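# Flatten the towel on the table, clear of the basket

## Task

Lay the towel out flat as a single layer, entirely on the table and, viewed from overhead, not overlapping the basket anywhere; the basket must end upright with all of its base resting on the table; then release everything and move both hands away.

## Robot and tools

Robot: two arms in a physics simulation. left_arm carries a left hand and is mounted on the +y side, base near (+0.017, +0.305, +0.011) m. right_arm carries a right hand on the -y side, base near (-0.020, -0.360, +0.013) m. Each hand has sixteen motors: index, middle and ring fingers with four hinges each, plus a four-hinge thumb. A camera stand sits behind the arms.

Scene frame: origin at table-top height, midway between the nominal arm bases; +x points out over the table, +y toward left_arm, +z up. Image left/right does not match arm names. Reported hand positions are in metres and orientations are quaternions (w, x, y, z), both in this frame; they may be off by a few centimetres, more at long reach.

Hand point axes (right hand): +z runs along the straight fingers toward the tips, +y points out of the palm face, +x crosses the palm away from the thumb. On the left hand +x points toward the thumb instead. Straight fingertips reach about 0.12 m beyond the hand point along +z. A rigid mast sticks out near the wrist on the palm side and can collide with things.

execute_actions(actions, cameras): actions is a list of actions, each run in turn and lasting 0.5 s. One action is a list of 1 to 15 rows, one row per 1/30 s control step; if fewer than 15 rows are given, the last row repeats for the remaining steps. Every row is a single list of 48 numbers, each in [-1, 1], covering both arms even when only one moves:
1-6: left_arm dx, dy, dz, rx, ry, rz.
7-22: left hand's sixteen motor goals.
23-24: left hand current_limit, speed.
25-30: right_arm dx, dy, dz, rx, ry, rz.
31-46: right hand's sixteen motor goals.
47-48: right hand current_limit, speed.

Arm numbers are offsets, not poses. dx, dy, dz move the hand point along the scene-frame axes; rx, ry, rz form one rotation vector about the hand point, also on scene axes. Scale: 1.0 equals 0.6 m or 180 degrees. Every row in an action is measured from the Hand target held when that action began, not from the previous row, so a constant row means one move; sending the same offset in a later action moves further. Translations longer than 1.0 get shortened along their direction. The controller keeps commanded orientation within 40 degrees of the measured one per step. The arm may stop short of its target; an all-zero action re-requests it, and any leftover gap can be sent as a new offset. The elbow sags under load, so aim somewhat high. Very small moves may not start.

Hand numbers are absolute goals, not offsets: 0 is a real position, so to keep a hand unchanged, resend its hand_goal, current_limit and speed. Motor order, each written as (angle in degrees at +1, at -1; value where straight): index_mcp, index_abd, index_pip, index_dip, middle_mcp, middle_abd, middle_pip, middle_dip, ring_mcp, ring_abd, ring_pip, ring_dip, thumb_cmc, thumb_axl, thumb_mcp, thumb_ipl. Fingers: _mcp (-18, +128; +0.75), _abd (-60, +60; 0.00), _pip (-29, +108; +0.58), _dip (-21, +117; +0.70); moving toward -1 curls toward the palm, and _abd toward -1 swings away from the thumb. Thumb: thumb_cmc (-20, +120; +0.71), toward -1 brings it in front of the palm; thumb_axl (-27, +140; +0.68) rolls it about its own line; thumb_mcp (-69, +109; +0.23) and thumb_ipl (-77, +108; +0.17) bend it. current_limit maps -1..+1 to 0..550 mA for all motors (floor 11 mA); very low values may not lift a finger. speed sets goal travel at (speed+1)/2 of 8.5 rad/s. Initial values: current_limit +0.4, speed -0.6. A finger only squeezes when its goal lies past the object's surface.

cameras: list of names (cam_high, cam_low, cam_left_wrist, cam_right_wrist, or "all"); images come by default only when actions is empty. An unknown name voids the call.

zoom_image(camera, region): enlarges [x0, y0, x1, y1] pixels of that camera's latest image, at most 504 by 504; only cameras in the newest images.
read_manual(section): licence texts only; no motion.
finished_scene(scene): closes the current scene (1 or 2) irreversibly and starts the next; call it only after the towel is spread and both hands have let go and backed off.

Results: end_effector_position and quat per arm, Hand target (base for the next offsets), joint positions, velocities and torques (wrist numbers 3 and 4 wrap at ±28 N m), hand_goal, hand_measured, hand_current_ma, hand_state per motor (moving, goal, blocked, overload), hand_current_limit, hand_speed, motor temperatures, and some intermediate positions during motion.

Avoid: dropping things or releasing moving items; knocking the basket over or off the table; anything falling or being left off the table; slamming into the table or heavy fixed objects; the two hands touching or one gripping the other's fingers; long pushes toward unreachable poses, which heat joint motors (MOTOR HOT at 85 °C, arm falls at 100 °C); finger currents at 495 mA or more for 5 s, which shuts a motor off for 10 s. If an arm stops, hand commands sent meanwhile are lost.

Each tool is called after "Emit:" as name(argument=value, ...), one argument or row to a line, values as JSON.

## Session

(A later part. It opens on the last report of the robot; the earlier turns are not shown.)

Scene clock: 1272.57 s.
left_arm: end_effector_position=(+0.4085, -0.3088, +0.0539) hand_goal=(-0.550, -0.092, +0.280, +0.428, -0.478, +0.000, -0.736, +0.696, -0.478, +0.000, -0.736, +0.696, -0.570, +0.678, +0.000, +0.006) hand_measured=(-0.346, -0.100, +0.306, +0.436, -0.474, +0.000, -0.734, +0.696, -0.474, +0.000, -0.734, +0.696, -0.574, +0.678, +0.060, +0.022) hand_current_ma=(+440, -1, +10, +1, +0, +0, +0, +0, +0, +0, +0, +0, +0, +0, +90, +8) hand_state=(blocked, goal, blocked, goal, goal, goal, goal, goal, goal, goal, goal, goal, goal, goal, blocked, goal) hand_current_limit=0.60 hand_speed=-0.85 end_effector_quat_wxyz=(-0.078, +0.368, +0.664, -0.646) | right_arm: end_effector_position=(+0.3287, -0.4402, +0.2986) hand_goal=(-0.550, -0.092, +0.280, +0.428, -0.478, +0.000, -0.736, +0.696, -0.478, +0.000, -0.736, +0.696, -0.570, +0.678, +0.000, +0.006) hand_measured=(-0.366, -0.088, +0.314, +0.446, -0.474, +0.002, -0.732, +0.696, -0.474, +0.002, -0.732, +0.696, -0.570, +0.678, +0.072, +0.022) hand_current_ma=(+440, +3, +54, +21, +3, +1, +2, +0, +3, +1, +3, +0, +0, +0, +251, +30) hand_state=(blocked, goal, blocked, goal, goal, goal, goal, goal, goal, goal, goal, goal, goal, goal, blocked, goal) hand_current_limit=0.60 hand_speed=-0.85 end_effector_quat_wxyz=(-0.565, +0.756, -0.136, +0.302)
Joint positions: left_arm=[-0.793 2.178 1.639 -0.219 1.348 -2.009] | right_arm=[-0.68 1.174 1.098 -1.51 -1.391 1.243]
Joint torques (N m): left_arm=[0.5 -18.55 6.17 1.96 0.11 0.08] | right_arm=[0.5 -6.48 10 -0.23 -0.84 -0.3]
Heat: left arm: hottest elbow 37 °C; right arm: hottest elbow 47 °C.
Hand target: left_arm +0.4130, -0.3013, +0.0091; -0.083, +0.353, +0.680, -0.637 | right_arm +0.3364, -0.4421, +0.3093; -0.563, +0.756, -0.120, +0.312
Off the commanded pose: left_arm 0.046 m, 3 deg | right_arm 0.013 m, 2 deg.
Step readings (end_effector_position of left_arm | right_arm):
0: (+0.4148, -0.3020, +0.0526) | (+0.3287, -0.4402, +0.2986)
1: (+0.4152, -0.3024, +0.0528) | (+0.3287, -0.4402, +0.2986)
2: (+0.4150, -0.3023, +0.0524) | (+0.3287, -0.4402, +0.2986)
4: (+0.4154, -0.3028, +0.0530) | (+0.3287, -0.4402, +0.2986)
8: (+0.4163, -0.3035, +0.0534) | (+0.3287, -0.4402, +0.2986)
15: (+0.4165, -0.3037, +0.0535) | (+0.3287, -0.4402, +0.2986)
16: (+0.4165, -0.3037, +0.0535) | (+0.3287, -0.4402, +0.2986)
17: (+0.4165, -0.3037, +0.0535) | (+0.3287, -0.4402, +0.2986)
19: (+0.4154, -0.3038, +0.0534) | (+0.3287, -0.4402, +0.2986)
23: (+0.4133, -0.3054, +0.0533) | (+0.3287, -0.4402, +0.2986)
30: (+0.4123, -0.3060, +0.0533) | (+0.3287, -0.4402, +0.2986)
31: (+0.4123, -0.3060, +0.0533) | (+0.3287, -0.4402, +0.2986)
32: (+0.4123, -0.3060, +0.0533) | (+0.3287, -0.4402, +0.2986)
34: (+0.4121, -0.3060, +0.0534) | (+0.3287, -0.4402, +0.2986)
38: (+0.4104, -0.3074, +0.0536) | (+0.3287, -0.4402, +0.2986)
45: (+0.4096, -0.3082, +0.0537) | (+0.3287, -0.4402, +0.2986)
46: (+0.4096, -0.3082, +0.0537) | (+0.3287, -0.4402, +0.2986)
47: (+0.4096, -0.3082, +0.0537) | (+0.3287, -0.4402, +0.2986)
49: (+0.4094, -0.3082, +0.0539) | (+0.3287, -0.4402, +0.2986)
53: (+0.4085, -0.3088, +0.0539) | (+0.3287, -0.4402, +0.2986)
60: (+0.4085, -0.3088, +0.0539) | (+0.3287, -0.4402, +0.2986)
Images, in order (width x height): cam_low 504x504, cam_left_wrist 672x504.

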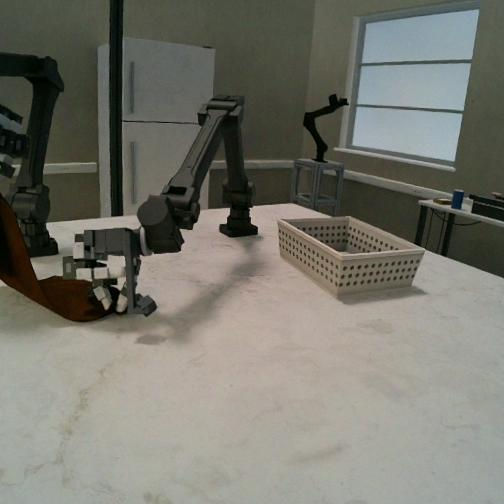

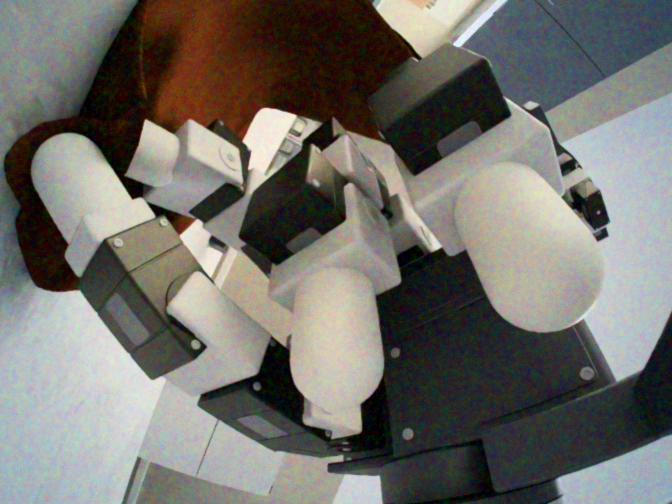

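Emit:
execute_actions(
  actions=[
    [[0,0,0.13,0,0,0,-0.55,-0.093,0.28,0.4276,-0.479,0,-0.737,0.696,-0.479,0,-0.737,0.696,-0.571,0.678,0.0,0.0054,0.6,-0.85,0,0,0,0,0,0,-0.55,-0.093,0.28,0.4276,-0.479,0,-0.737,0.696,-0.479,0,-0.737,0.696,-0.571,0.678,0.0,0.0054,0.6,-0.85]],
    [[-0.03,0.03,0.12,0,0,0,-0.55,-0.093,0.28,0.4276,-0.479,0,-0.737,0.696,-0.479,0,-0.737,0.696,-0.571,0.678,0.0,0.0054,0.6,-0.85,0,0,0,0,0,0,-0.55,-0.093,0.28,0.4276,-0.479,0,-0.737,0.696,-0.479,0,-0.737,0.696,-0.571,0.678,0.0,0.0054,0.6,-0.85]],
    [[-0.04,0.05,0.1,0,0,0,-0.55,-0.093,0.28,0.4276,-0.479,0,-0.737,0.696,-0.479,0,-0.737,0.696,-0.571,0.678,0.0,0.0054,0.6,-0.85,0,0,0,0,0,0,-0.55,-0.093,0.28,0.4276,-0.479,0,-0.737,0.696,-0.479,0,-0.737,0.696,-0.571,0.678,0.0,0.0054,0.6,-0.85]],
  ],
  cameras=["cam_low", "cam_high"],
)

Emit:
zoom_image(
  camera="cam_low",
  region=[0, 100, 200, 340],
)

Emit:
zoom_image(
  camera="cam_high",
  region=[270, 0, 440, 250],
)

Scene clock: 1306.23 s.
left_arm: end_effector_position=(+0.3602, -0.2549, +0.2125) hand_goal=(-0.550, -0.092, +0.280, +0.428, -0.478, +0.000, -0.736, +0.696, -0.478, +0.000, -0.736, +0.696, -0.570, +0.678, +0.000, +0.006) hand_measured=(-0.364, -0.090, +0.320, +0.450, -0.474, +0.000, -0.734, +0.696, -0.474, +0.000, -0.734, +0.696, -0.570, +0.678, +0.060, +0.026) hand_current_ma=(+440, +0, +24, +7, +0, +0, +0, +0, +0, +0, +0, +0, +0, +0, +90, +10) hand_state=(blocked, goal, blocked, blocked, goal, goal, goal, goal, goal, goal, goal, goal, goal, goal, blocked, goal) hand_current_limit=0.60 hand_speed=-0.85 end_effector_quat_wxyz=(-0.093, +0.349, +0.684, -0.633) | right_arm: end_effector_position=(+0.3287, -0.4402, +0.2986) hand_goal=(-0.550, -0.092, +0.280, +0.428, -0.478, +0.000, -0.736, +0.696, -0.478, +0.000, -0.736, +0.696, -0.570, +0.678, +0.000, +0.006) hand_measured=(-0.366, -0.088, +0.314, +0.446, -0.474, +0.002, -0.732, +0.696, -0.474, +0.002, -0.732, +0.696, -0.570, +0.678, +0.072, +0.022) hand_current_ma=(+440, +3, +54, +21, +3, +1, +2, +0, +3, +1, +3, +0, +0, +0, +251, +30) hand_state=(blocked, goal, blocked, goal, goal, goal, goal, goal, goal, goal, goal, goal, goal, goal, blocked, goal) hand_current_limit=0.60 hand_speed=-0.85 end_effector_quat_wxyz=(-0.565, +0.756, -0.136, +0.302)
Joint positions: left_arm=[-0.791 1.845 1.573 -0.557 1.323 -2.003] | right_arm=[-0.68 1.174 1.098 -1.51 -1.391 1.243]
Joint torques (N m): left_arm=[0.97 -19.08 9.83 0.66 0.94 0.14] | right_arm=[0.21 -6.36 10.07 -0.27 -0.82 -0.31]
Heat: left arm: hottest elbow 35 °C; right arm: hottest elbow 47 °C.
Hand target: left_arm +0.3710, -0.2533, +0.2191; -0.083, +0.353, +0.680, -0.637 | right_arm +0.3364, -0.4421, +0.3093; -0.563, +0.756, -0.120, +0.312
Off the commanded pose: left_arm 0.013 m, 1 deg | right_arm 0.013 m, 2 deg.
Step readings (end_effector_position of left_arm | right_arm):
0: (+0.4085, -0.3088, +0.0539) | (+0.3287, -0.4402, +0.2986)
1: (+0.4079, -0.3080, +0.0550) | (+0.3287, -0.4402, +0.2986)
2: (+0.4078, -0.3061, +0.0562) | (+0.3287, -0.4402, +0.2986)
4: (+0.4056, -0.3018, +0.0611) | (+0.3287, -0.4402, +0.2986)
8: (+0.4025, -0.2984, +0.0665) | (+0.3287, -0.4402, +0.2986)
15: (+0.4009, -0.2968, +0.0664) | (+0.3287, -0.4402, +0.2986)
16: (+0.4005, -0.2958, +0.0677) | (+0.3287, -0.4402, +0.2986)
17: (+0.3964, -0.2913, +0.0697) | (+0.3287, -0.4402, +0.2986)
19: (+0.3896, -0.2845, +0.0857) | (+0.3287, -0.4402, +0.2986)
23: (+0.3877, -0.2826, +0.1339) | (+0.3287, -0.4402, +0.2986)
30: (+0.3864, -0.2814, +0.1593) | (+0.3287, -0.4402, +0.2986)
31: (+0.3850, -0.2797, +0.1590) | (+0.3287, -0.4402, +0.2986)
32: (+0.3796, -0.2744, +0.1584) | (+0.3287, -0.4402, +0.2986)
34: (+0.3693, -0.2627, +0.1650) | (+0.3287, -0.4402, +0.2986)
38: (+0.3624, -0.2571, +0.1952) | (+0.3287, -0.4402, +0.2986)
45: (+0.3602, -0.2549, +0.2136) | (+0.3287, -0.4402, +0.2986)
Images, in order (width x height): cam_high 504x504, cam_low 504x504.

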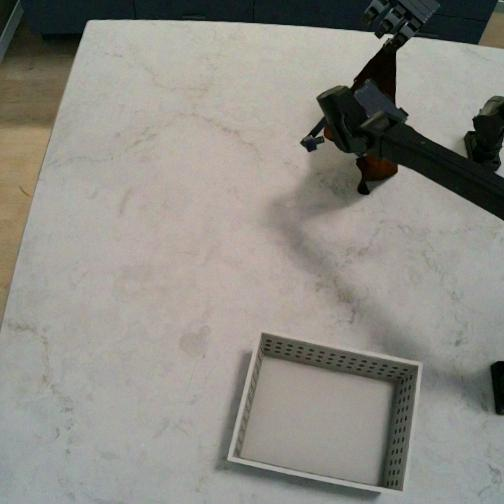

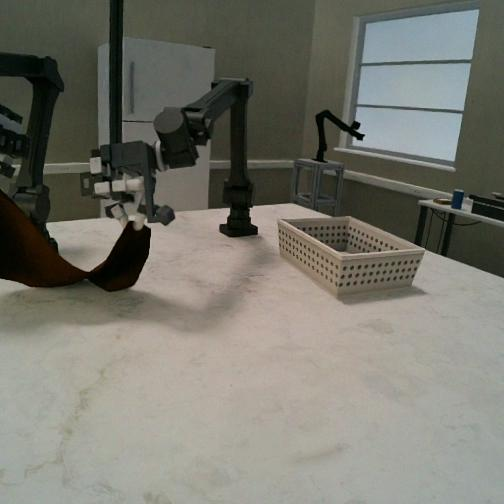

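Scaled by 2.100 from the camera's 504x504 image, which has a finer 720x720 frame.

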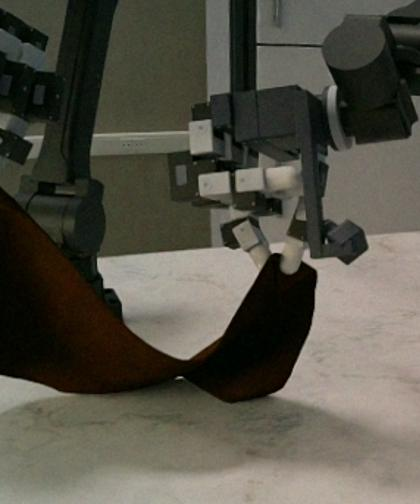

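Scaled by 2.016 from the camera's 504x504 image, which has a finer 720x720 frame.

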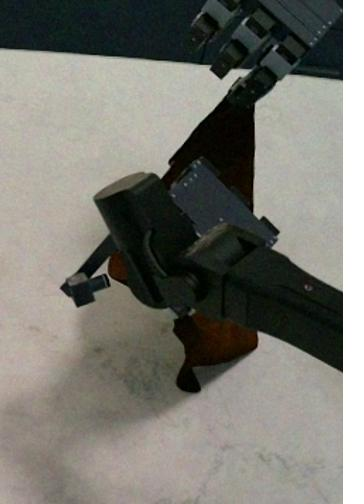

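Emit:
execute_actions(
  actions=[
    [[-0.03,0.05,0.07,0,0,0,-0.55,-0.093,0.28,0.4276,-0.479,0,-0.737,0.696,-0.479,0,-0.737,0.696,-0.571,0.678,0.0,0.0054,0.6,-0.85,0,0,0.03,0,0,0,-0.55,-0.093,0.28,0.4276,-0.479,0,-0.737,0.696,-0.479,0,-0.737,0.696,-0.571,0.678,0.0,0.0054,0.6,-0.85]],
    [[-0.04,0.055,0.05,0,0,0,-0.55,-0.093,0.28,0.4276,-0.479,0,-0.737,0.696,-0.479,0,-0.737,0.696,-0.571,0.678,0.0,0.0054,0.6,-0.85,0,0,0.03,0,0,0,-0.55,-0.093,0.28,0.4276,-0.479,0,-0.737,0.696,-0.479,0,-0.737,0.696,-0.571,0.678,0.0,0.0054,0.6,-0.85]],
    [[-0.04,0.055,0.03,0,0,0,-0.55,-0.093,0.28,0.4276,-0.479,0,-0.737,0.696,-0.479,0,-0.737,0.696,-0.571,0.678,0.0,0.0054,0.6,-0.85,0,0,0.03,0,0,0,-0.55,-0.093,0.28,0.4276,-0.479,0,-0.737,0.696,-0.479,0,-0.737,0.696,-0.571,0.678,0.0,0.0054,0.6,-0.85]],
  ],
  cameras=["cam_low", "cam_high"],
)

Emit:
zoom_image(
  camera="cam_low",
  region=[0, 100, 220, 320],
)

Emit:
zoom_image(
  camera="cam_high",
  region=[270, 0, 460, 250],
)

Scene clock: 1316.17 s.
left_arm: end_effector_position=(+0.2961, -0.1601, +0.2993) hand_goal=(-0.550, -0.092, +0.280, +0.428, -0.478, +0.000, -0.736, +0.696, -0.478, +0.000, -0.736, +0.696, -0.570, +0.678, +0.000, +0.006) hand_measured=(-0.364, -0.092, +0.320, +0.450, -0.474, +0.000, -0.734, +0.696, -0.474, +0.000, -0.734, +0.696, -0.570, +0.678, +0.060, +0.026) hand_current_ma=(+440, +0, +25, +8, +0, +0, +0, +0, +0, +0, +0, +0, +0, +0, +90, +10) hand_state=(blocked, goal, blocked, blocked, goal, goal, goal, goal, goal, goal, goal, goal, goal, goal, blocked, goal) hand_current_limit=0.60 hand_speed=-0.85 end_effector_quat_wxyz=(-0.095, +0.350, +0.685, -0.632) | right_arm: end_effector_position=(+0.3274, -0.4391, +0.3456) hand_goal=(-0.550, -0.092, +0.280, +0.428, -0.478, +0.000, -0.736, +0.696, -0.478, +0.000, -0.736, +0.696, -0.570, +0.678, +0.000, +0.006) hand_measured=(-0.366, -0.088, +0.314, +0.446, -0.474, +0.002, -0.732, +0.696, -0.474, +0.002, -0.732, +0.696, -0.570, +0.678, +0.072, +0.022) hand_current_ma=(+440, +3, +55, +21, +3, +1, +2, +0, +3, +1, +3, +0, +0, +0, +251, +30) hand_state=(blocked, goal, blocked, goal, goal, goal, goal, goal, goal, goal, goal, goal, goal, goal, blocked, goal) hand_current_limit=0.60 hand_speed=-0.85 end_effector_quat_wxyz=(-0.568, +0.755, -0.141, +0.297)
Joint positions: left_arm=[-0.748 1.535 1.423 -0.876 1.349 -1.842] | right_arm=[-0.68 1.176 1.223 -1.648 -1.391 1.243]
Joint torques (N m): left_arm=[1.08 -14.62 9.77 0.46 1.09 0.13] | right_arm=[0.44 -6.24 11.28 -0.23 -0.83 -0.28]
Heat: left arm: hottest elbow 37 °C; right arm: hottest elbow 48 °C.
Hand target: left_arm +0.3050, -0.1573, +0.3091; -0.083, +0.353, +0.680, -0.637 | right_arm +0.3364, -0.4421, +0.3633; -0.563, +0.756, -0.120, +0.312
Off the commanded pose: left_arm 0.014 m, 2 deg | right_arm 0.020 m, 3 deg.
Step readings (end_effector_position of left_arm | right_arm):
0: (+0.3602, -0.2549, +0.2125) | (+0.3287, -0.4402, +0.2986)
1: (+0.3591, -0.2536, +0.2137) | (+0.3285, -0.4400, +0.2992)
2: (+0.3550, -0.2484, +0.2134) | (+0.3279, -0.4395, +0.3004)
4: (+0.3470, -0.2378, +0.2198) | (+0.3269, -0.4387, +0.3027)
8: (+0.3431, -0.2292, +0.2430) | (+0.3271, -0.4389, +0.3068)
15: (+0.3422, -0.2257, +0.2527) | (+0.3262, -0.4382, +0.3074)
16: (+0.3410, -0.2243, +0.2528) | (+0.3260, -0.4380, +0.3086)
17: (+0.3368, -0.2190, +0.2519) | (+0.3256, -0.4377, +0.3103)
19: (+0.3256, -0.2059, +0.2553) | (+0.3267, -0.4386, +0.3174)
23: (+0.3200, -0.1961, +0.2749) | (+0.3284, -0.4400, +0.3267)
30: (+0.3180, -0.1929, +0.2822) | (+0.3273, -0.4390, +0.3273)
31: (+0.3180, -0.1915, +0.2824) | (+0.3270, -0.4389, +0.3285)
32: (+0.3136, -0.1864, +0.2815) | (+0.3268, -0.4387, +0.3298)
34: (+0.3026, -0.1727, +0.2810) | (+0.3274, -0.4392, +0.3362)
38: (+0.2971, -0.1625, +0.2951) | (+0.3288, -0.4403, +0.3450)
45: (+0.2956, -0.1598, +0.2994) | (+0.3276, -0.4393, +0.3456)
Images, in order (width x height): cam_high 504x504, cam_low 504x504.

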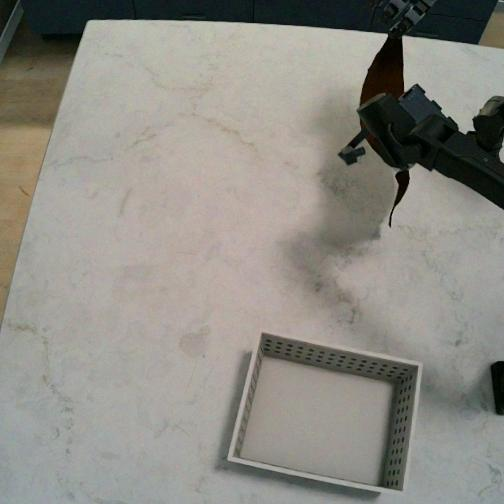

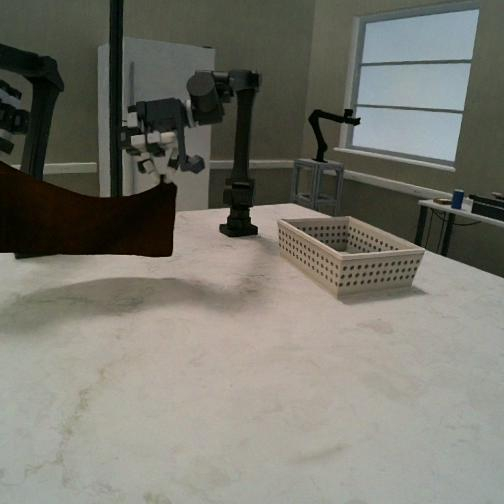

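Scaled by 2.291 from the camera's 504x504 image, which has a finer 720x720 frame.

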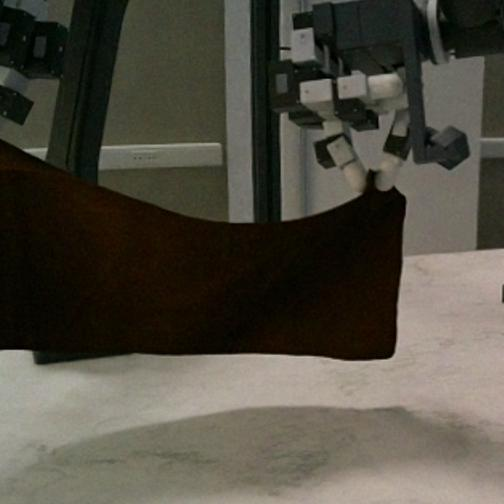

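Scaled by 2.016 from the camera's 504x504 image, which has a finer 720x720 frame.

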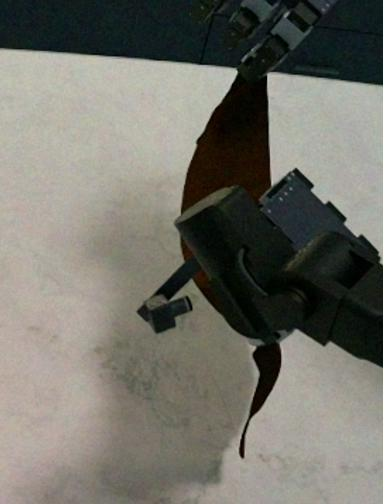

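Emit:
execute_actions(
  actions=[
    [[-0.035,0.036,0.058,0,0,0,-0.55,-0.093,0.28,0.4276,-0.479,0,-0.737,0.696,-0.479,0,-0.737,0.696,-0.571,0.678,0.0,0.0054,0.6,-0.85,0,0,0.0,0,0,0,-0.55,-0.093,0.28,0.4276,-0.479,0,-0.737,0.696,-0.479,0,-0.737,0.696,-0.571,0.678,0.0,0.0054,0.6,-0.85]],
  ],
  cameras=["cam_low", "cam_high"],
)

Emit:
zoom_image(
  camera="cam_low",
  region=[0, 80, 250, 320],
)

Scene clock: 1327.13 s.
left_arm: end_effector_position=(+0.2739, -0.1378, +0.3332) hand_goal=(-0.550, -0.092, +0.280, +0.428, -0.478, +0.000, -0.736, +0.696, -0.478, +0.000, -0.736, +0.696, -0.570, +0.678, +0.000, +0.006) hand_measured=(-0.364, -0.092, +0.320, +0.450, -0.474, +0.000, -0.734, +0.696, -0.474, +0.000, -0.734, +0.696, -0.570, +0.678, +0.060, +0.026) hand_current_ma=(+440, +0, +25, +8, +0, +0, +0, +0, +0, +0, +0, +0, +0, +0, +90, +10) hand_state=(blocked, goal, blocked, blocked, goal, goal, goal, goal, goal, goal, goal, goal, goal, goal, blocked, goal) hand_current_limit=0.60 hand_speed=-0.85 end_effector_quat_wxyz=(-0.097, +0.350, +0.685, -0.632) | right_arm: end_effector_position=(+0.3274, -0.4391, +0.3456) hand_goal=(-0.550, -0.092, +0.280, +0.428, -0.478, +0.000, -0.736, +0.696, -0.478, +0.000, -0.736, +0.696, -0.570, +0.678, +0.000, +0.006) hand_measured=(-0.366, -0.088, +0.314, +0.446, -0.474, +0.002, -0.732, +0.696, -0.474, +0.002, -0.732, +0.696, -0.570, +0.678, +0.072, +0.022) hand_current_ma=(+440, +3, +55, +21, +3, +1, +2, +0, +3, +1, +3, +0, +0, +0, +251, +30) hand_state=(blocked, goal, blocked, goal, goal, goal, goal, goal, goal, goal, goal, goal, goal, goal, blocked, goal) hand_current_limit=0.60 hand_speed=-0.85 end_effector_quat_wxyz=(-0.568, +0.755, -0.141, +0.297)
Joint positions: left_arm=[-0.745 1.452 1.423 -0.98 1.352 -1.822] | right_arm=[-0.68 1.176 1.223 -1.648 -1.391 1.243]
Joint torques (N m): left_arm=[1.2 -12.86 10.3 0.4 1.07 0.11] | right_arm=[0.15 -6.65 11.18 -0.29 -0.83 -0.26]
Heat: left arm: hottest elbow 37 °C; right arm: hottest elbow 49 °C.
Hand target: left_arm +0.2840, -0.1357, +0.3439; -0.083, +0.353, +0.680, -0.637 | right_arm +0.3364, -0.4421, +0.3633; -0.563, +0.756, -0.120, +0.312
Off the commanded pose: left_arm 0.015 m, 2 deg | right_arm 0.020 m, 3 deg.
Step readings (end_effector_position of left_arm | right_arm):
0: (+0.2961, -0.1601, +0.2993) | (+0.3274, -0.4391, +0.3456)
1: (+0.2951, -0.1590, +0.3002) | (+0.3274, -0.4391, +0.3456)
2: (+0.2920, -0.1552, +0.3005) | (+0.3274, -0.4391, +0.3456)
4: (+0.2851, -0.1489, +0.3081) | (+0.3274, -0.4391, +0.3456)
8: (+0.2758, -0.1407, +0.3273) | (+0.3274, -0.4391, +0.3456)
15: (+0.2730, -0.1381, +0.3332) | (+0.3274, -0.4391, +0.3456)
Images, in order (width x height): cam_high 504x504, cam_low 504x504.

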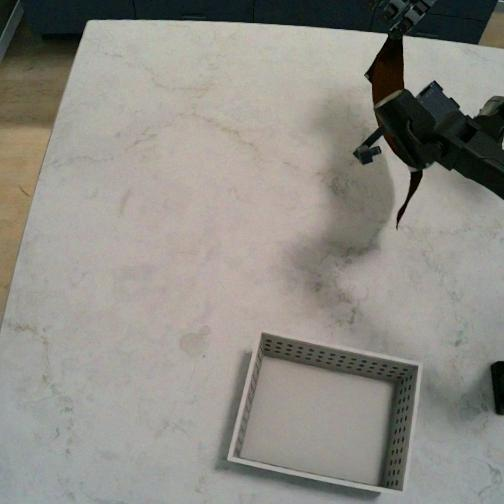

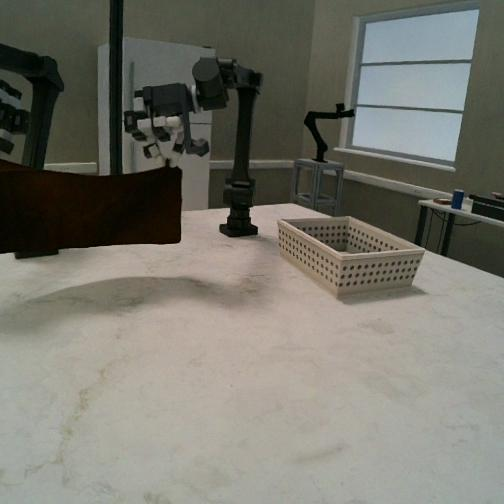

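Scaled by 2.016 from the camera's 504x504 image, which has a finer 720x720 frame.

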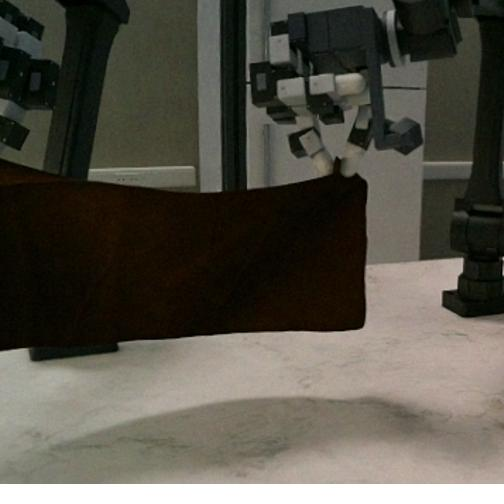

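Emit:
execute_actions(
  actions=[
    [[0,0,-0.06,0,0,0,-0.55,-0.093,0.28,0.4276,-0.479,0,-0.737,0.696,-0.479,0,-0.737,0.696,-0.571,0.678,0.0,0.0054,0.6,-0.85,0,0,-0.07,0,0,0,-0.55,-0.093,0.28,0.4276,-0.479,0,-0.737,0.696,-0.479,0,-0.737,0.696,-0.571,0.678,0.0,0.0054,0.6,-0.85]],
    [[0,0,-0.06,0,0,0,-0.55,-0.093,0.28,0.4276,-0.479,0,-0.737,0.696,-0.479,0,-0.737,0.696,-0.571,0.678,0.0,0.0054,0.6,-0.85,0,0,-0.07,0,0,0,-0.55,-0.093,0.28,0.4276,-0.479,0,-0.737,0.696,-0.479,0,-0.737,0.696,-0.571,0.678,0.0,0.0054,0.6,-0.85]],
  ],
  cameras=["cam_low", "cam_high"],
)

Emit:
zoom_image(
  camera="cam_low",
  region=[0, 80, 250, 320],
)

Scene clock: 1338.13 s.
left_arm: end_effector_position=(+0.2733, -0.1377, +0.2646) hand_goal=(-0.550, -0.092, +0.280, +0.428, -0.478, +0.000, -0.736, +0.696, -0.478, +0.000, -0.736, +0.696, -0.570, +0.678, +0.000, +0.006) hand_measured=(-0.364, -0.092, +0.320, +0.450, -0.474, +0.000, -0.734, +0.696, -0.474, +0.000, -0.734, +0.696, -0.570, +0.678, +0.060, +0.026) hand_current_ma=(+440, +0, +25, +8, +0, +0, +0, +0, +0, +0, +0, +0, +0, +0, +90, +10) hand_state=(blocked, goal, blocked, blocked, goal, goal, goal, goal, goal, goal, goal, goal, goal, goal, blocked, goal) hand_current_limit=0.60 hand_speed=-0.85 end_effector_quat_wxyz=(-0.100, +0.352, +0.684, -0.631) | right_arm: end_effector_position=(+0.3304, -0.4399, +0.2715) hand_goal=(-0.550, -0.092, +0.280, +0.428, -0.478, +0.000, -0.736, +0.696, -0.478, +0.000, -0.736, +0.696, -0.570, +0.678, +0.000, +0.006) hand_measured=(-0.366, -0.086, +0.314, +0.446, -0.474, +0.002, -0.732, +0.696, -0.474, +0.002, -0.732, +0.696, -0.570, +0.678, +0.072, +0.022) hand_current_ma=(+440, +3, +55, +21, +2, +1, +2, +0, +3, +1, +3, +0, +0, +0, +251, +30) hand_state=(blocked, goal, blocked, goal, goal, goal, goal, goal, goal, goal, goal, goal, goal, goal, blocked, goal) hand_current_limit=0.60 hand_speed=-0.85 end_effector_quat_wxyz=(-0.569, +0.754, -0.135, +0.299)
Joint positions: left_arm=[-0.745 1.48 1.274 -0.833 1.357 -1.795] | right_arm=[-0.678 1.2 1.045 -1.473 -1.397 1.206]
Joint torques (N m): left_arm=[1.2 -13.63 8.7 1.83 0.95 -0.1] | right_arm=[0.56 -7.94 8.91 0.77 -0.68 -0.08]
Heat: left arm: hottest elbow 38 °C; right arm: hottest elbow 49 °C.
Hand target: left_arm +0.2840, -0.1357, +0.2719; -0.083, +0.353, +0.680, -0.637 | right_arm +0.3364, -0.4421, +0.2793; -0.563, +0.756, -0.120, +0.312
Off the commanded pose: left_arm 0.013 m, 2 deg | right_arm 0.010 m, 2 deg.
Step readings (end_effector_position of left_arm | right_arm):
0: (+0.2739, -0.1378, +0.3332) | (+0.3274, -0.4391, +0.3456)
1: (+0.2740, -0.1381, +0.3311) | (+0.3281, -0.4393, +0.3437)
2: (+0.2740, -0.1382, +0.3280) | (+0.3290, -0.4400, +0.3401)
4: (+0.2724, -0.1368, +0.3166) | (+0.3281, -0.4392, +0.3280)
8: (+0.2711, -0.1355, +0.3022) | (+0.3277, -0.4389, +0.3153)
15: (+0.2725, -0.1368, +0.3006) | (+0.3293, -0.4402, +0.3148)
16: (+0.2728, -0.1373, +0.3001) | (+0.3298, -0.4404, +0.3126)
17: (+0.2734, -0.1378, +0.2965) | (+0.3312, -0.4412, +0.3075)
19: (+0.2721, -0.1365, +0.2840) | (+0.3285, -0.4390, +0.2907)
23: (+0.2707, -0.1353, +0.2663) | (+0.3271, -0.4380, +0.2721)
30: (+0.2731, -0.1375, +0.2645) | (+0.3304, -0.4399, +0.2715)
Images, in order (width x height): cam_high 504x504, cam_low 504x504.

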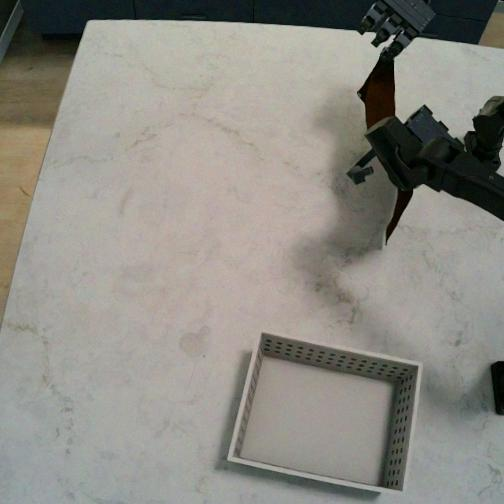

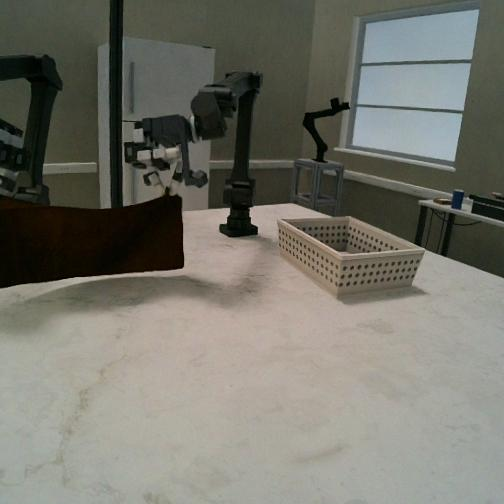

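Scaled by 2.016 from the camera's 504x504 image, which has a finer 720x720 frame.

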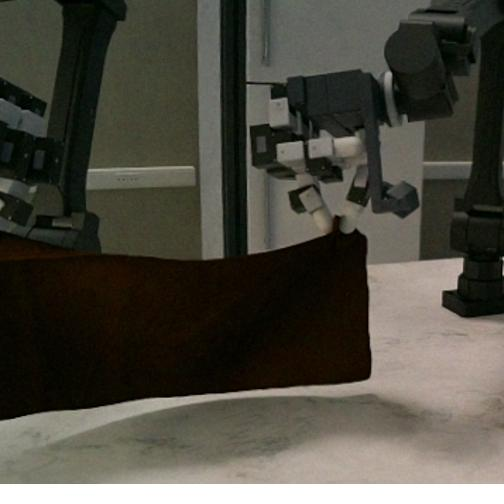

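Emit:
execute_actions(
  actions=[
    [[0.03,0,-0.05,0,0,0,-0.55,-0.093,0.28,0.4276,-0.479,0,-0.737,0.696,-0.479,0,-0.737,0.696,-0.571,0.678,0.0,0.0054,0.6,-0.85,0.03,0,-0.055,0,0,0,-0.55,-0.093,0.28,0.4276,-0.479,0,-0.737,0.696,-0.479,0,-0.737,0.696,-0.571,0.678,0.0,0.0054,0.6,-0.85]],
    [[0.0613,-0.0025,-0.055,0,0,0.013,-0.55,-0.093,0.28,0.4276,-0.479,0,-0.737,0.696,-0.479,0,-0.737,0.696,-0.571,0.678,0.0,0.0054,0.6,-0.85,0.0562,0.0017,-0.055,0,0,0.0094,-0.55,-0.093,0.28,0.4276,-0.479,0,-0.737,0.696,-0.479,0,-0.737,0.696,-0.571,0.678,0.0,0.0054,0.6,-0.85]],
    [[0.0613,-0.0025,-0.055,0,0,0.013,-0.55,-0.093,0.28,0.4276,-0.479,0,-0.737,0.696,-0.479,0,-0.737,0.696,-0.571,0.678,0.0,0.0054,0.6,-0.85,0.0562,0.0017,-0.055,0,0,0.0094,-0.55,-0.093,0.28,0.4276,-0.479,0,-0.737,0.696,-0.479,0,-0.737,0.696,-0.571,0.678,0.0,0.0054,0.6,-0.85]],
  ],
  cameras=["cam_low", "cam_high"],
)

Emit:
zoom_image(
  camera="cam_low",
  region=[0, 80, 250, 320],
)

Emit:
zoom_image(
  camera="cam_high",
  region=[270, 0, 460, 260],
)

Scene clock: 1345.70 s.
left_arm: end_effector_position=(+0.3606, -0.1291, +0.1539) hand_goal=(-0.550, -0.092, +0.280, +0.428, -0.478, +0.000, -0.736, +0.696, -0.478, +0.000, -0.736, +0.696, -0.570, +0.678, +0.000, +0.006) hand_measured=(-0.364, -0.090, +0.320, +0.450, -0.474, +0.000, -0.734, +0.696, -0.474, +0.000, -0.734, +0.696, -0.570, +0.678, +0.060, +0.026) hand_current_ma=(+440, +0, +25, +8, +0, +0, +0, +0, +0, +0, +0, +0, +0, +0, +90, +10) hand_state=(blocked, goal, blocked, blocked, goal, goal, goal, goal, goal, goal, goal, goal, goal, goal, blocked, goal) hand_current_limit=0.60 hand_speed=-0.85 end_effector_quat_wxyz=(-0.085, +0.305, +0.706, -0.634) | right_arm: end_effector_position=(+0.4183, -0.4370, +0.1718) hand_goal=(-0.550, -0.092, +0.280, +0.428, -0.478, +0.000, -0.736, +0.696, -0.478, +0.000, -0.736, +0.696, -0.570, +0.678, +0.000, +0.006) hand_measured=(-0.366, -0.082, +0.314, +0.446, -0.476, +0.002, -0.732, +0.696, -0.476, +0.002, -0.732, +0.696, -0.568, +0.678, +0.072, +0.022) hand_current_ma=(+440, +7, +55, +21, +2, +1, +2, +0, +2, +1, +3, +0, +1, +0, +251, +30) hand_state=(blocked, goal, blocked, goal, goal, goal, goal, goal, goal, goal, goal, goal, goal, goal, blocked, goal) hand_current_limit=0.60 hand_speed=-0.85 end_effector_quat_wxyz=(-0.578, +0.759, -0.106, +0.281)
Joint positions: left_arm=[-0.623 1.722 1.275 -0.73 1.372 -1.696] | right_arm=[-0.535 1.429 0.968 -0.769 -1.386 1.603]
Joint torques (N m): left_arm=[0.73 -17.14 10.54 1.57 0.87 -0.05] | right_arm=[0.44 -12.4 7.71 1.4 -0.51 0.04]
Heat: left arm: hottest elbow 38 °C; right arm: hottest elbow 49 °C.
Hand target: left_arm +0.3756, -0.1387, +0.1759; -0.057, +0.325, +0.694, -0.640 | right_arm +0.4219, -0.4400, +0.1803; -0.572, +0.759, -0.097, +0.295
Off the commanded pose: left_arm 0.028 m, 4 deg | right_arm 0.010 m, 2 deg.
Step readings (end_effector_position of left_arm | right_arm):
0: (+0.2733, -0.1377, +0.2646) | (+0.3304, -0.4399, +0.2715)
1: (+0.2742, -0.1378, +0.2643) | (+0.3323, -0.4412, +0.2695)
2: (+0.2760, -0.1380, +0.2635) | (+0.3367, -0.4434, +0.2668)
4: (+0.2823, -0.1376, +0.2566) | (+0.3440, -0.4453, +0.2569)
8: (+0.2948, -0.1362, +0.2407) | (+0.3499, -0.4432, +0.2422)
15: (+0.3003, -0.1357, +0.2357) | (+0.3532, -0.4423, +0.2407)
16: (+0.3008, -0.1361, +0.2343) | (+0.3555, -0.4433, +0.2394)
17: (+0.3036, -0.1371, +0.2325) | (+0.3613, -0.4456, +0.2365)
19: (+0.3113, -0.1366, +0.2229) | (+0.3739, -0.4466, +0.2267)
23: (+0.3259, -0.1322, +0.1991) | (+0.3849, -0.4395, +0.2085)
30: (+0.3301, -0.1305, +0.1931) | (+0.3867, -0.4386, +0.2053)
31: (+0.3312, -0.1313, +0.1919) | (+0.3892, -0.4402, +0.2042)
32: (+0.3352, -0.1333, +0.1902) | (+0.3947, -0.4425, +0.2021)
34: (+0.3442, -0.1341, +0.1807) | (+0.4052, -0.4436, +0.1912)
38: (+0.3556, -0.1304, +0.1584) | (+0.4141, -0.4385, +0.1708)
45: (+0.3602, -0.1287, +0.1533) | (+0.4186, -0.4372, +0.1716)
Images, in order (width x height): cam_high 504x504, cam_low 504x504.

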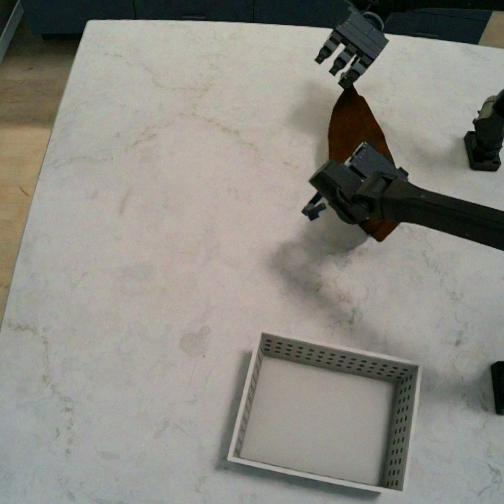

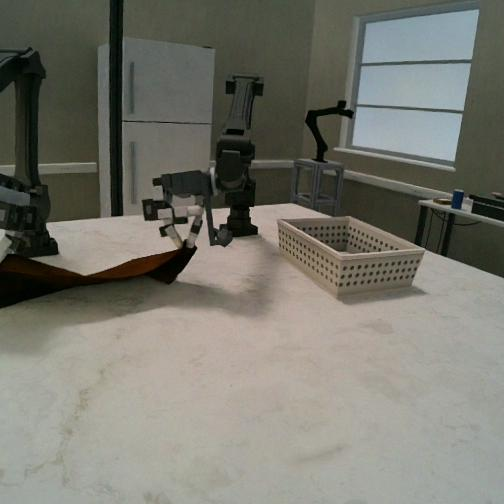

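Scaled by 2.016 from the camera's 504x504 image, which has a finer 720x720 frame.

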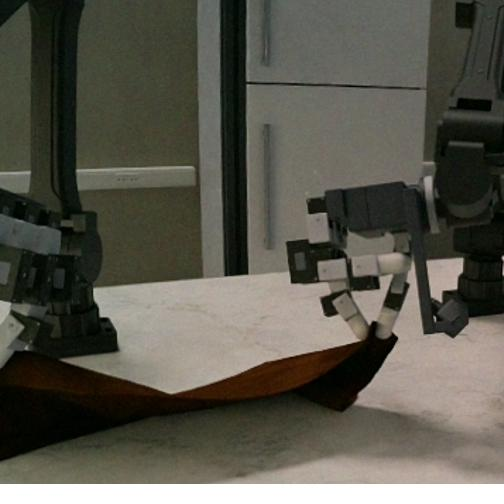

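Scaled by 1.938 from the camera's 504x504 image, which has a finer 720x720 frame.

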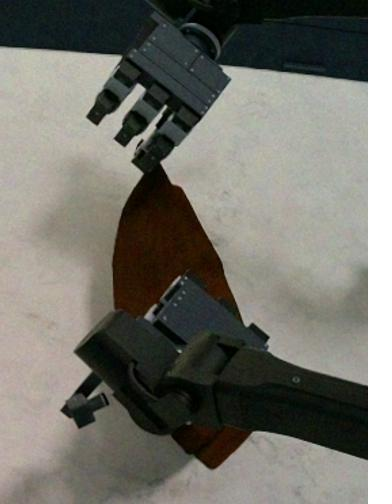

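Emit:
execute_actions(
  actions=[
    [[0.0613,-0.0025,-0.06,0,0,0.013,-0.55,-0.093,0.28,0.4276,-0.479,0,-0.737,0.696,-0.479,0,-0.737,0.696,-0.571,0.678,0.0,0.0054,0.6,-0.85,0.0562,0.0017,-0.065,0,0,0.0094,-0.55,-0.093,0.28,0.4276,-0.479,0,-0.737,0.696,-0.479,0,-0.737,0.696,-0.571,0.678,0.0,0.0054,0.6,-0.85]],
    [[0.0613,0.0,-0.06,0,0,0.013,-0.55,-0.093,0.28,0.4276,-0.479,0,-0.737,0.696,-0.479,0,-0.737,0.696,-0.571,0.678,0.0,0.0054,0.6,-0.85,0.0562,0.0017,-0.065,0,0,0.0094,-0.55,-0.093,0.28,0.4276,-0.479,0,-0.737,0.696,-0.479,0,-0.737,0.696,-0.571,0.678,0.0,0.0054,0.6,-0.85]],
    [[0.0613,0.0,-0.06,0,0,0.013,-0.55,-0.093,0.28,0.4276,-0.479,0,-0.737,0.696,-0.479,0,-0.737,0.696,-0.571,0.678,0.0,0.0054,0.6,-0.85,0.0562,0.0017,-0.065,0,0,0.0094,-0.55,-0.093,0.28,0.4276,-0.479,0,-0.737,0.696,-0.479,0,-0.737,0.696,-0.571,0.678,0.0,0.0054,0.6,-0.85]],
  ],
  cameras=["cam_low", "cam_high"],
)

Emit:
zoom_image(
  camera="cam_low",
  region=[0, 120, 250, 360],
)

Emit:
zoom_image(
  camera="cam_high",
  region=[250, 0, 440, 260],
)

Scene clock: 1356.30 s.
left_arm: end_effector_position=(+0.4606, -0.1370, +0.0558) hand_goal=(-0.550, -0.092, +0.280, +0.428, -0.478, +0.000, -0.736, +0.696, -0.478, +0.000, -0.736, +0.696, -0.570, +0.678, +0.000, +0.006) hand_measured=(-0.364, -0.092, +0.320, +0.450, -0.474, +0.000, -0.734, +0.696, -0.474, +0.000, -0.734, +0.696, -0.574, +0.678, +0.060, +0.026) hand_current_ma=(+440, +0, +25, +8, +0, +0, +0, +0, +0, +0, +0, +0, +0, +0, +90, +10) hand_state=(blocked, goal, blocked, blocked, goal, goal, goal, goal, goal, goal, goal, goal, goal, goal, blocked, goal) hand_current_limit=0.60 hand_speed=-0.85 end_effector_quat_wxyz=(-0.045, +0.274, +0.716, -0.640) | right_arm: end_effector_position=(+0.5083, -0.4324, +0.0550) hand_goal=(-0.550, -0.092, +0.280, +0.428, -0.478, +0.000, -0.736, +0.696, -0.478, +0.000, -0.736, +0.696, -0.570, +0.678, +0.000, +0.006) hand_measured=(-0.366, -0.092, +0.314, +0.446, -0.476, +0.002, -0.732, +0.696, -0.476, +0.002, -0.732, +0.696, -0.574, +0.678, +0.072, +0.022) hand_current_ma=(+440, +0, +57, +21, +1, +1, +2, +0, +1, +1, +3, +0, -3, +0, +251, +30) hand_state=(blocked, goal, blocked, goal, goal, goal, goal, goal, goal, goal, goal, goal, goal, goal, blocked, goal) hand_current_limit=0.60 hand_speed=-0.85 end_effector_quat_wxyz=(-0.588, +0.763, -0.074, +0.257)
Joint positions: left_arm=[-0.538 1.998 1.384 -0.449 1.368 -1.791] | right_arm=[-0.436 1.812 1.08 -0.416 -1.377 1.685]
Joint torques (N m): left_arm=[1.03 -19.14 10.28 1.74 0.53 -0.13] | right_arm=[0.79 -15.27 8.59 1.39 -0.51 0.05]
Heat: left arm: hottest elbow 38 °C; right arm: hottest elbow 47 °C.
Hand target: left_arm +0.4859, -0.1402, +0.0679; -0.018, +0.282, +0.712, -0.642 | right_arm +0.5230, -0.4370, +0.0633; -0.584, +0.763, -0.064, +0.270
Off the commanded pose: left_arm 0.028 m, 3 deg | right_arm 0.018 m, 2 deg.
Step readings (end_effector_position of left_arm | right_arm):
0: (+0.3606, -0.1291, +0.1539) | (+0.4183, -0.4370, +0.1718)
1: (+0.3612, -0.1294, +0.1520) | (+0.4203, -0.4381, +0.1705)
2: (+0.3662, -0.1320, +0.1507) | (+0.4263, -0.4409, +0.1675)
4: (+0.3757, -0.1346, +0.1414) | (+0.4359, -0.4420, +0.1544)
8: (+0.3878, -0.1307, +0.1186) | (+0.4423, -0.4368, +0.1278)
15: (+0.3921, -0.1285, +0.1134) | (+0.4457, -0.4333, +0.1267)
16: (+0.3925, -0.1288, +0.1119) | (+0.4468, -0.4337, +0.1253)
17: (+0.3980, -0.1314, +0.1106) | (+0.4530, -0.4370, +0.1232)
19: (+0.4104, -0.1354, +0.1044) | (+0.4641, -0.4388, +0.1114)
23: (+0.4233, -0.1319, +0.0847) | (+0.4702, -0.4359, +0.0863)
30: (+0.4281, -0.1287, +0.0798) | (+0.4725, -0.4329, +0.0854)
31: (+0.4286, -0.1291, +0.0784) | (+0.4744, -0.4338, +0.0839)
32: (+0.4347, -0.1318, +0.0780) | (+0.4807, -0.4361, +0.0817)
34: (+0.4472, -0.1361, +0.0707) | (+0.4953, -0.4391, +0.0724)
38: (+0.4593, -0.1345, +0.0545) | (+0.5065, -0.4376, +0.0543)
45: (+0.4607, -0.1369, +0.0556) | (+0.5085, -0.4324, +0.0550)
Images, in order (width x height): cam_high 504x504, cam_low 504x504.

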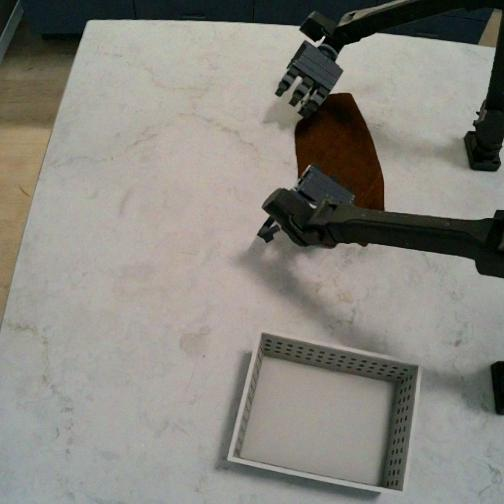

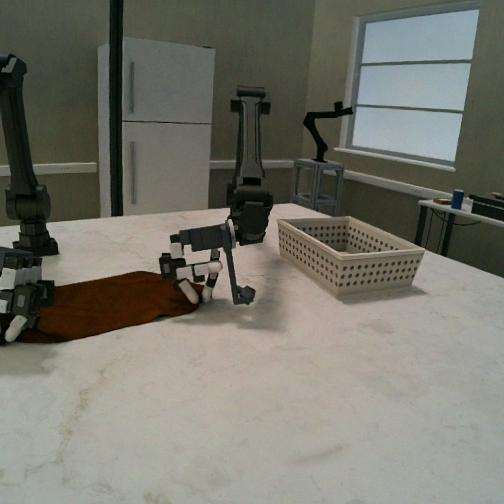

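Scaled by 2.016 from the camera's 504x504 image, which has a finer 720x720 frame.

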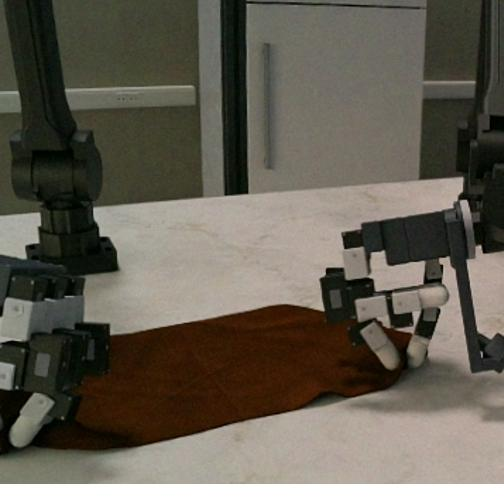

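Scaled by 1.938 from the camera's 504x504 image, which has a finer 720x720 frame.

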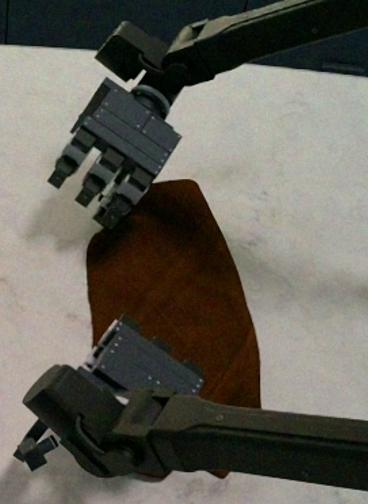

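Emit:
execute_actions(
  actions=[
    [[0,0,-0.01,0,0,0,-0.4,-0.093,0.25,0.4276,-0.479,0,-0.737,0.696,-0.479,0,-0.737,0.696,-0.571,0.678,0.1,0.0054,0.5,-0.85,0,0,-0.01,0,0,0,-0.4,-0.093,0.25,0.4276,-0.479,0,-0.737,0.696,-0.479,0,-0.737,0.696,-0.571,0.678,0.1,0.0054,0.5,-0.85]],
    [[0,0,0,0,0,0,-0.25,-0.093,0.18,0.4276,-0.479,0,-0.737,0.696,-0.479,0,-0.737,0.696,-0.571,0.678,0.17,0.0054,0.5,-0.85,0,0,0,0,0,0,-0.25,-0.093,0.18,0.4276,-0.479,0,-0.737,0.696,-0.479,0,-0.737,0.696,-0.571,0.678,0.17,0.0054,0.5,-0.85]],
    [[0,0,0,0,0,0,-0.13,-0.093,0.1,0.4276,-0.479,0,-0.737,0.696,-0.479,0,-0.737,0.696,-0.571,0.678,0.22,0.0054,0.5,-0.85,0,0,0,0,0,0,-0.13,-0.093,0.1,0.4276,-0.479,0,-0.737,0.696,-0.479,0,-0.737,0.696,-0.571,0.678,0.22,0.0054,0.5,-0.85]],
    [[0,0,0.07,0,0,0,-0.13,-0.093,0.1,0.4276,-0.479,0,-0.737,0.696,-0.479,0,-0.737,0.696,-0.571,0.678,0.22,0.0054,0.5,-0.7,0,0,0.07,0,0,0,-0.13,-0.093,0.1,0.4276,-0.479,0,-0.737,0.696,-0.479,0,-0.737,0.696,-0.571,0.678,0.22,0.0054,0.5,-0.7]],
    [[0,0,0.1,0,0,0,-0.13,-0.093,0.1,0.4276,-0.479,0,-0.737,0.696,-0.479,0,-0.737,0.696,-0.571,0.678,0.22,0.0054,0.5,-0.7,0,0,0.1,0,0,0,-0.13,-0.093,0.1,0.4276,-0.479,0,-0.737,0.696,-0.479,0,-0.737,0.696,-0.571,0.678,0.22,0.0054,0.5,-0.7]],
    [[0,0,0.15,0,0,0,-0.13,-0.093,0.1,0.4276,-0.479,0,-0.737,0.696,-0.479,0,-0.737,0.696,-0.571,0.678,0.22,0.0054,0.5,-0.7,0,0,0.15,0,0,0,-0.13,-0.093,0.1,0.4276,-0.479,0,-0.737,0.696,-0.479,0,-0.737,0.696,-0.571,0.678,0.22,0.0054,0.5,-0.7]],
  ],
  cameras=["cam_low", "cam_high"],
)

Emit:
zoom_image(
  camera="cam_low",
  region=[0, 200, 250, 360],
)

Emit:
zoom_image(
  camera="cam_high",
  region=[250, 50, 440, 260],
)

Scene clock: 1369.30 s.
left_arm: end_effector_position=(+0.4674, -0.1401, +0.2376) hand_goal=(-0.130, -0.092, +0.100, +0.428, -0.478, +0.000, -0.736, +0.696, -0.478, +0.000, -0.736, +0.696, -0.570, +0.678, +0.220, +0.006) hand_measured=(-0.136, -0.090, +0.102, +0.430, -0.474, +0.000, -0.734, +0.696, -0.474, +0.000, -0.734, +0.696, -0.568, +0.678, +0.218, +0.008) hand_current_ma=(-1, +0, +0, +0, +0, +0, +0, +0, +0, +0, +0, +0, +0, +0, +0, +0) hand_state=(goal, goal, goal, goal, goal, goal, goal, goal, goal, goal, goal, goal, goal, goal, goal, goal) hand_current_limit=0.50 hand_speed=-0.70 end_effector_quat_wxyz=(-0.038, +0.270, +0.719, -0.639) | right_arm: end_effector_position=(+0.5127, -0.4347, +0.2429) hand_goal=(-0.130, -0.092, +0.100, +0.428, -0.478, +0.000, -0.736, +0.696, -0.478, +0.000, -0.736, +0.696, -0.570, +0.678, +0.220, +0.006) hand_measured=(-0.136, -0.090, +0.104, +0.430, -0.476, +0.002, -0.732, +0.696, -0.476, +0.002, -0.732, +0.696, -0.566, +0.678, +0.218, +0.008) hand_current_ma=(-5, +1, +2, +1, +1, +1, +2, +0, +1, +1, +3, +0, +2, +0, -1, +1) hand_state=(goal, goal, goal, goal, goal, goal, goal, goal, goal, goal, goal, goal, goal, goal, goal, goal) hand_current_limit=0.50 hand_speed=-0.70 end_effector_quat_wxyz=(-0.586, +0.763, -0.078, +0.263)
Joint positions: left_arm=[-0.538 1.816 1.621 -0.816 1.357 -1.841] | right_arm=[-0.436 1.574 1.319 -0.832 -1.371 1.743]
Joint torques (N m): left_arm=[0.97 -17.96 12.29 0.44 0.9 0.13] | right_arm=[0.62 -13.04 10.44 0.35 -0.71 -0.31]
Heat: left arm: hottest elbow 38 °C; right arm: hottest elbow 46 °C.
Hand target: left_arm +0.4859, -0.1402, +0.2539; -0.018, +0.282, +0.712, -0.642 | right_arm +0.5230, -0.4370, +0.2493; -0.584, +0.763, -0.064, +0.270
Off the commanded pose: left_arm 0.025 m, 3 deg | right_arm 0.012 m, 2 deg.
Step readings (end_effector_position of left_arm | right_arm):
0: (+0.4606, -0.1370, +0.0558) | (+0.5083, -0.4324, +0.0550)
1: (+0.4609, -0.1371, +0.0558) | (+0.5085, -0.4324, +0.0551)
2: (+0.4612, -0.1373, +0.0560) | (+0.5093, -0.4328, +0.0553)
4: (+0.4620, -0.1378, +0.0563) | (+0.5100, -0.4331, +0.0555)
8: (+0.4627, -0.1381, +0.0563) | (+0.5105, -0.4333, +0.0557)
15: (+0.4630, -0.1382, +0.0564) | (+0.5107, -0.4334, +0.0558)
16: (+0.4630, -0.1382, +0.0564) | (+0.5107, -0.4334, +0.0558)
17: (+0.4632, -0.1381, +0.0562) | (+0.5107, -0.4334, +0.0558)
19: (+0.4631, -0.1380, +0.0553) | (+0.5107, -0.4334, +0.0558)
23: (+0.4629, -0.1380, +0.0544) | (+0.5107, -0.4334, +0.0558)
30: (+0.4629, -0.1380, +0.0544) | (+0.5107, -0.4334, +0.0558)
31: (+0.4629, -0.1380, +0.0544) | (+0.5107, -0.4334, +0.0558)
32: (+0.4629, -0.1380, +0.0544) | (+0.5107, -0.4334, +0.0558)
34: (+0.4629, -0.1380, +0.0544) | (+0.5107, -0.4334, +0.0558)
38: (+0.4629, -0.1380, +0.0544) | (+0.5107, -0.4334, +0.0558)
45: (+0.4629, -0.1380, +0.0544) | (+0.5107, -0.4334, +0.0558)
46: (+0.4625, -0.1375, +0.0539) | (+0.5098, -0.4330, +0.0562)
47: (+0.4608, -0.1366, +0.0552) | (+0.5078, -0.4322, +0.0577)
49: (+0.4591, -0.1356, +0.0590) | (+0.5060, -0.4313, +0.0648)
53: (+0.4586, -0.1353, +0.0679) | (+0.5073, -0.4319, +0.0781)
60: (+0.4607, -0.1366, +0.0732) | (+0.5100, -0.4332, +0.0832)
61: (+0.4602, -0.1360, +0.0747) | (+0.5091, -0.4330, +0.0852)
62: (+0.4570, -0.1339, +0.0765) | (+0.5050, -0.4312, +0.0878)
64: (+0.4532, -0.1318, +0.0898) | (+0.5013, -0.4293, +0.1030)
68: (+0.4594, -0.1354, +0.1251) | (+0.5078, -0.4323, +0.1378)
75: (+0.4672, -0.1400, +0.1483) | (+0.5132, -0.4348, +0.1522)
76: (+0.4660, -0.1393, +0.1500) | (+0.5123, -0.4346, +0.1550)
77: (+0.4620, -0.1370, +0.1522) | (+0.5078, -0.4323, +0.1593)
79: (+0.4593, -0.1355, +0.1683) | (+0.5049, -0.4309, +0.1791)
83: (+0.4635, -0.1381, +0.2102) | (+0.5113, -0.4338, +0.2259)
90: (+0.4682, -0.1407, +0.2391) | (+0.5134, -0.4349, +0.2450)
Images, in order (width x height): cam_high 504x504, cam_low 504x504.

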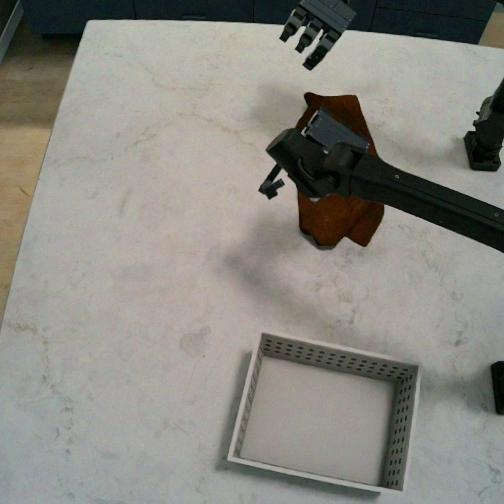

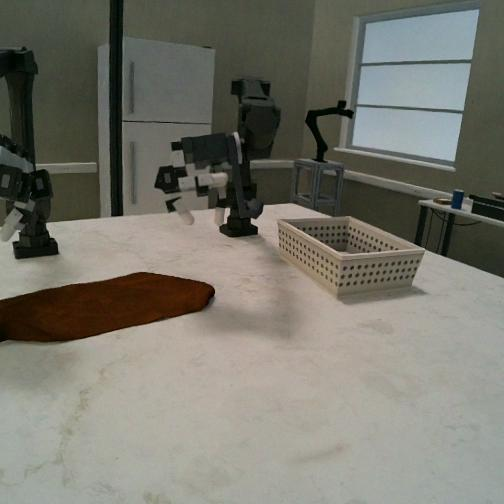

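Scaled by 2.016 from the camera's 504x504 image, which has a finer 720x720 frame.

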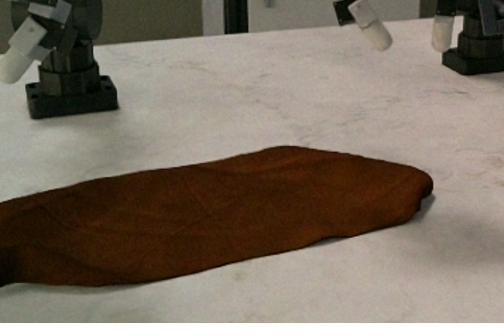

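Scaled by 2.400 from the camera's 504x504 image, which has a finer 720x720 frame.

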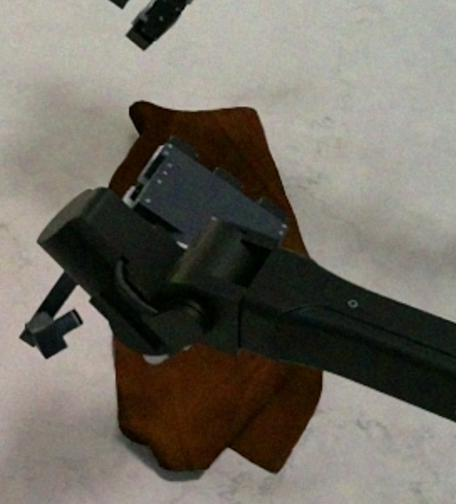

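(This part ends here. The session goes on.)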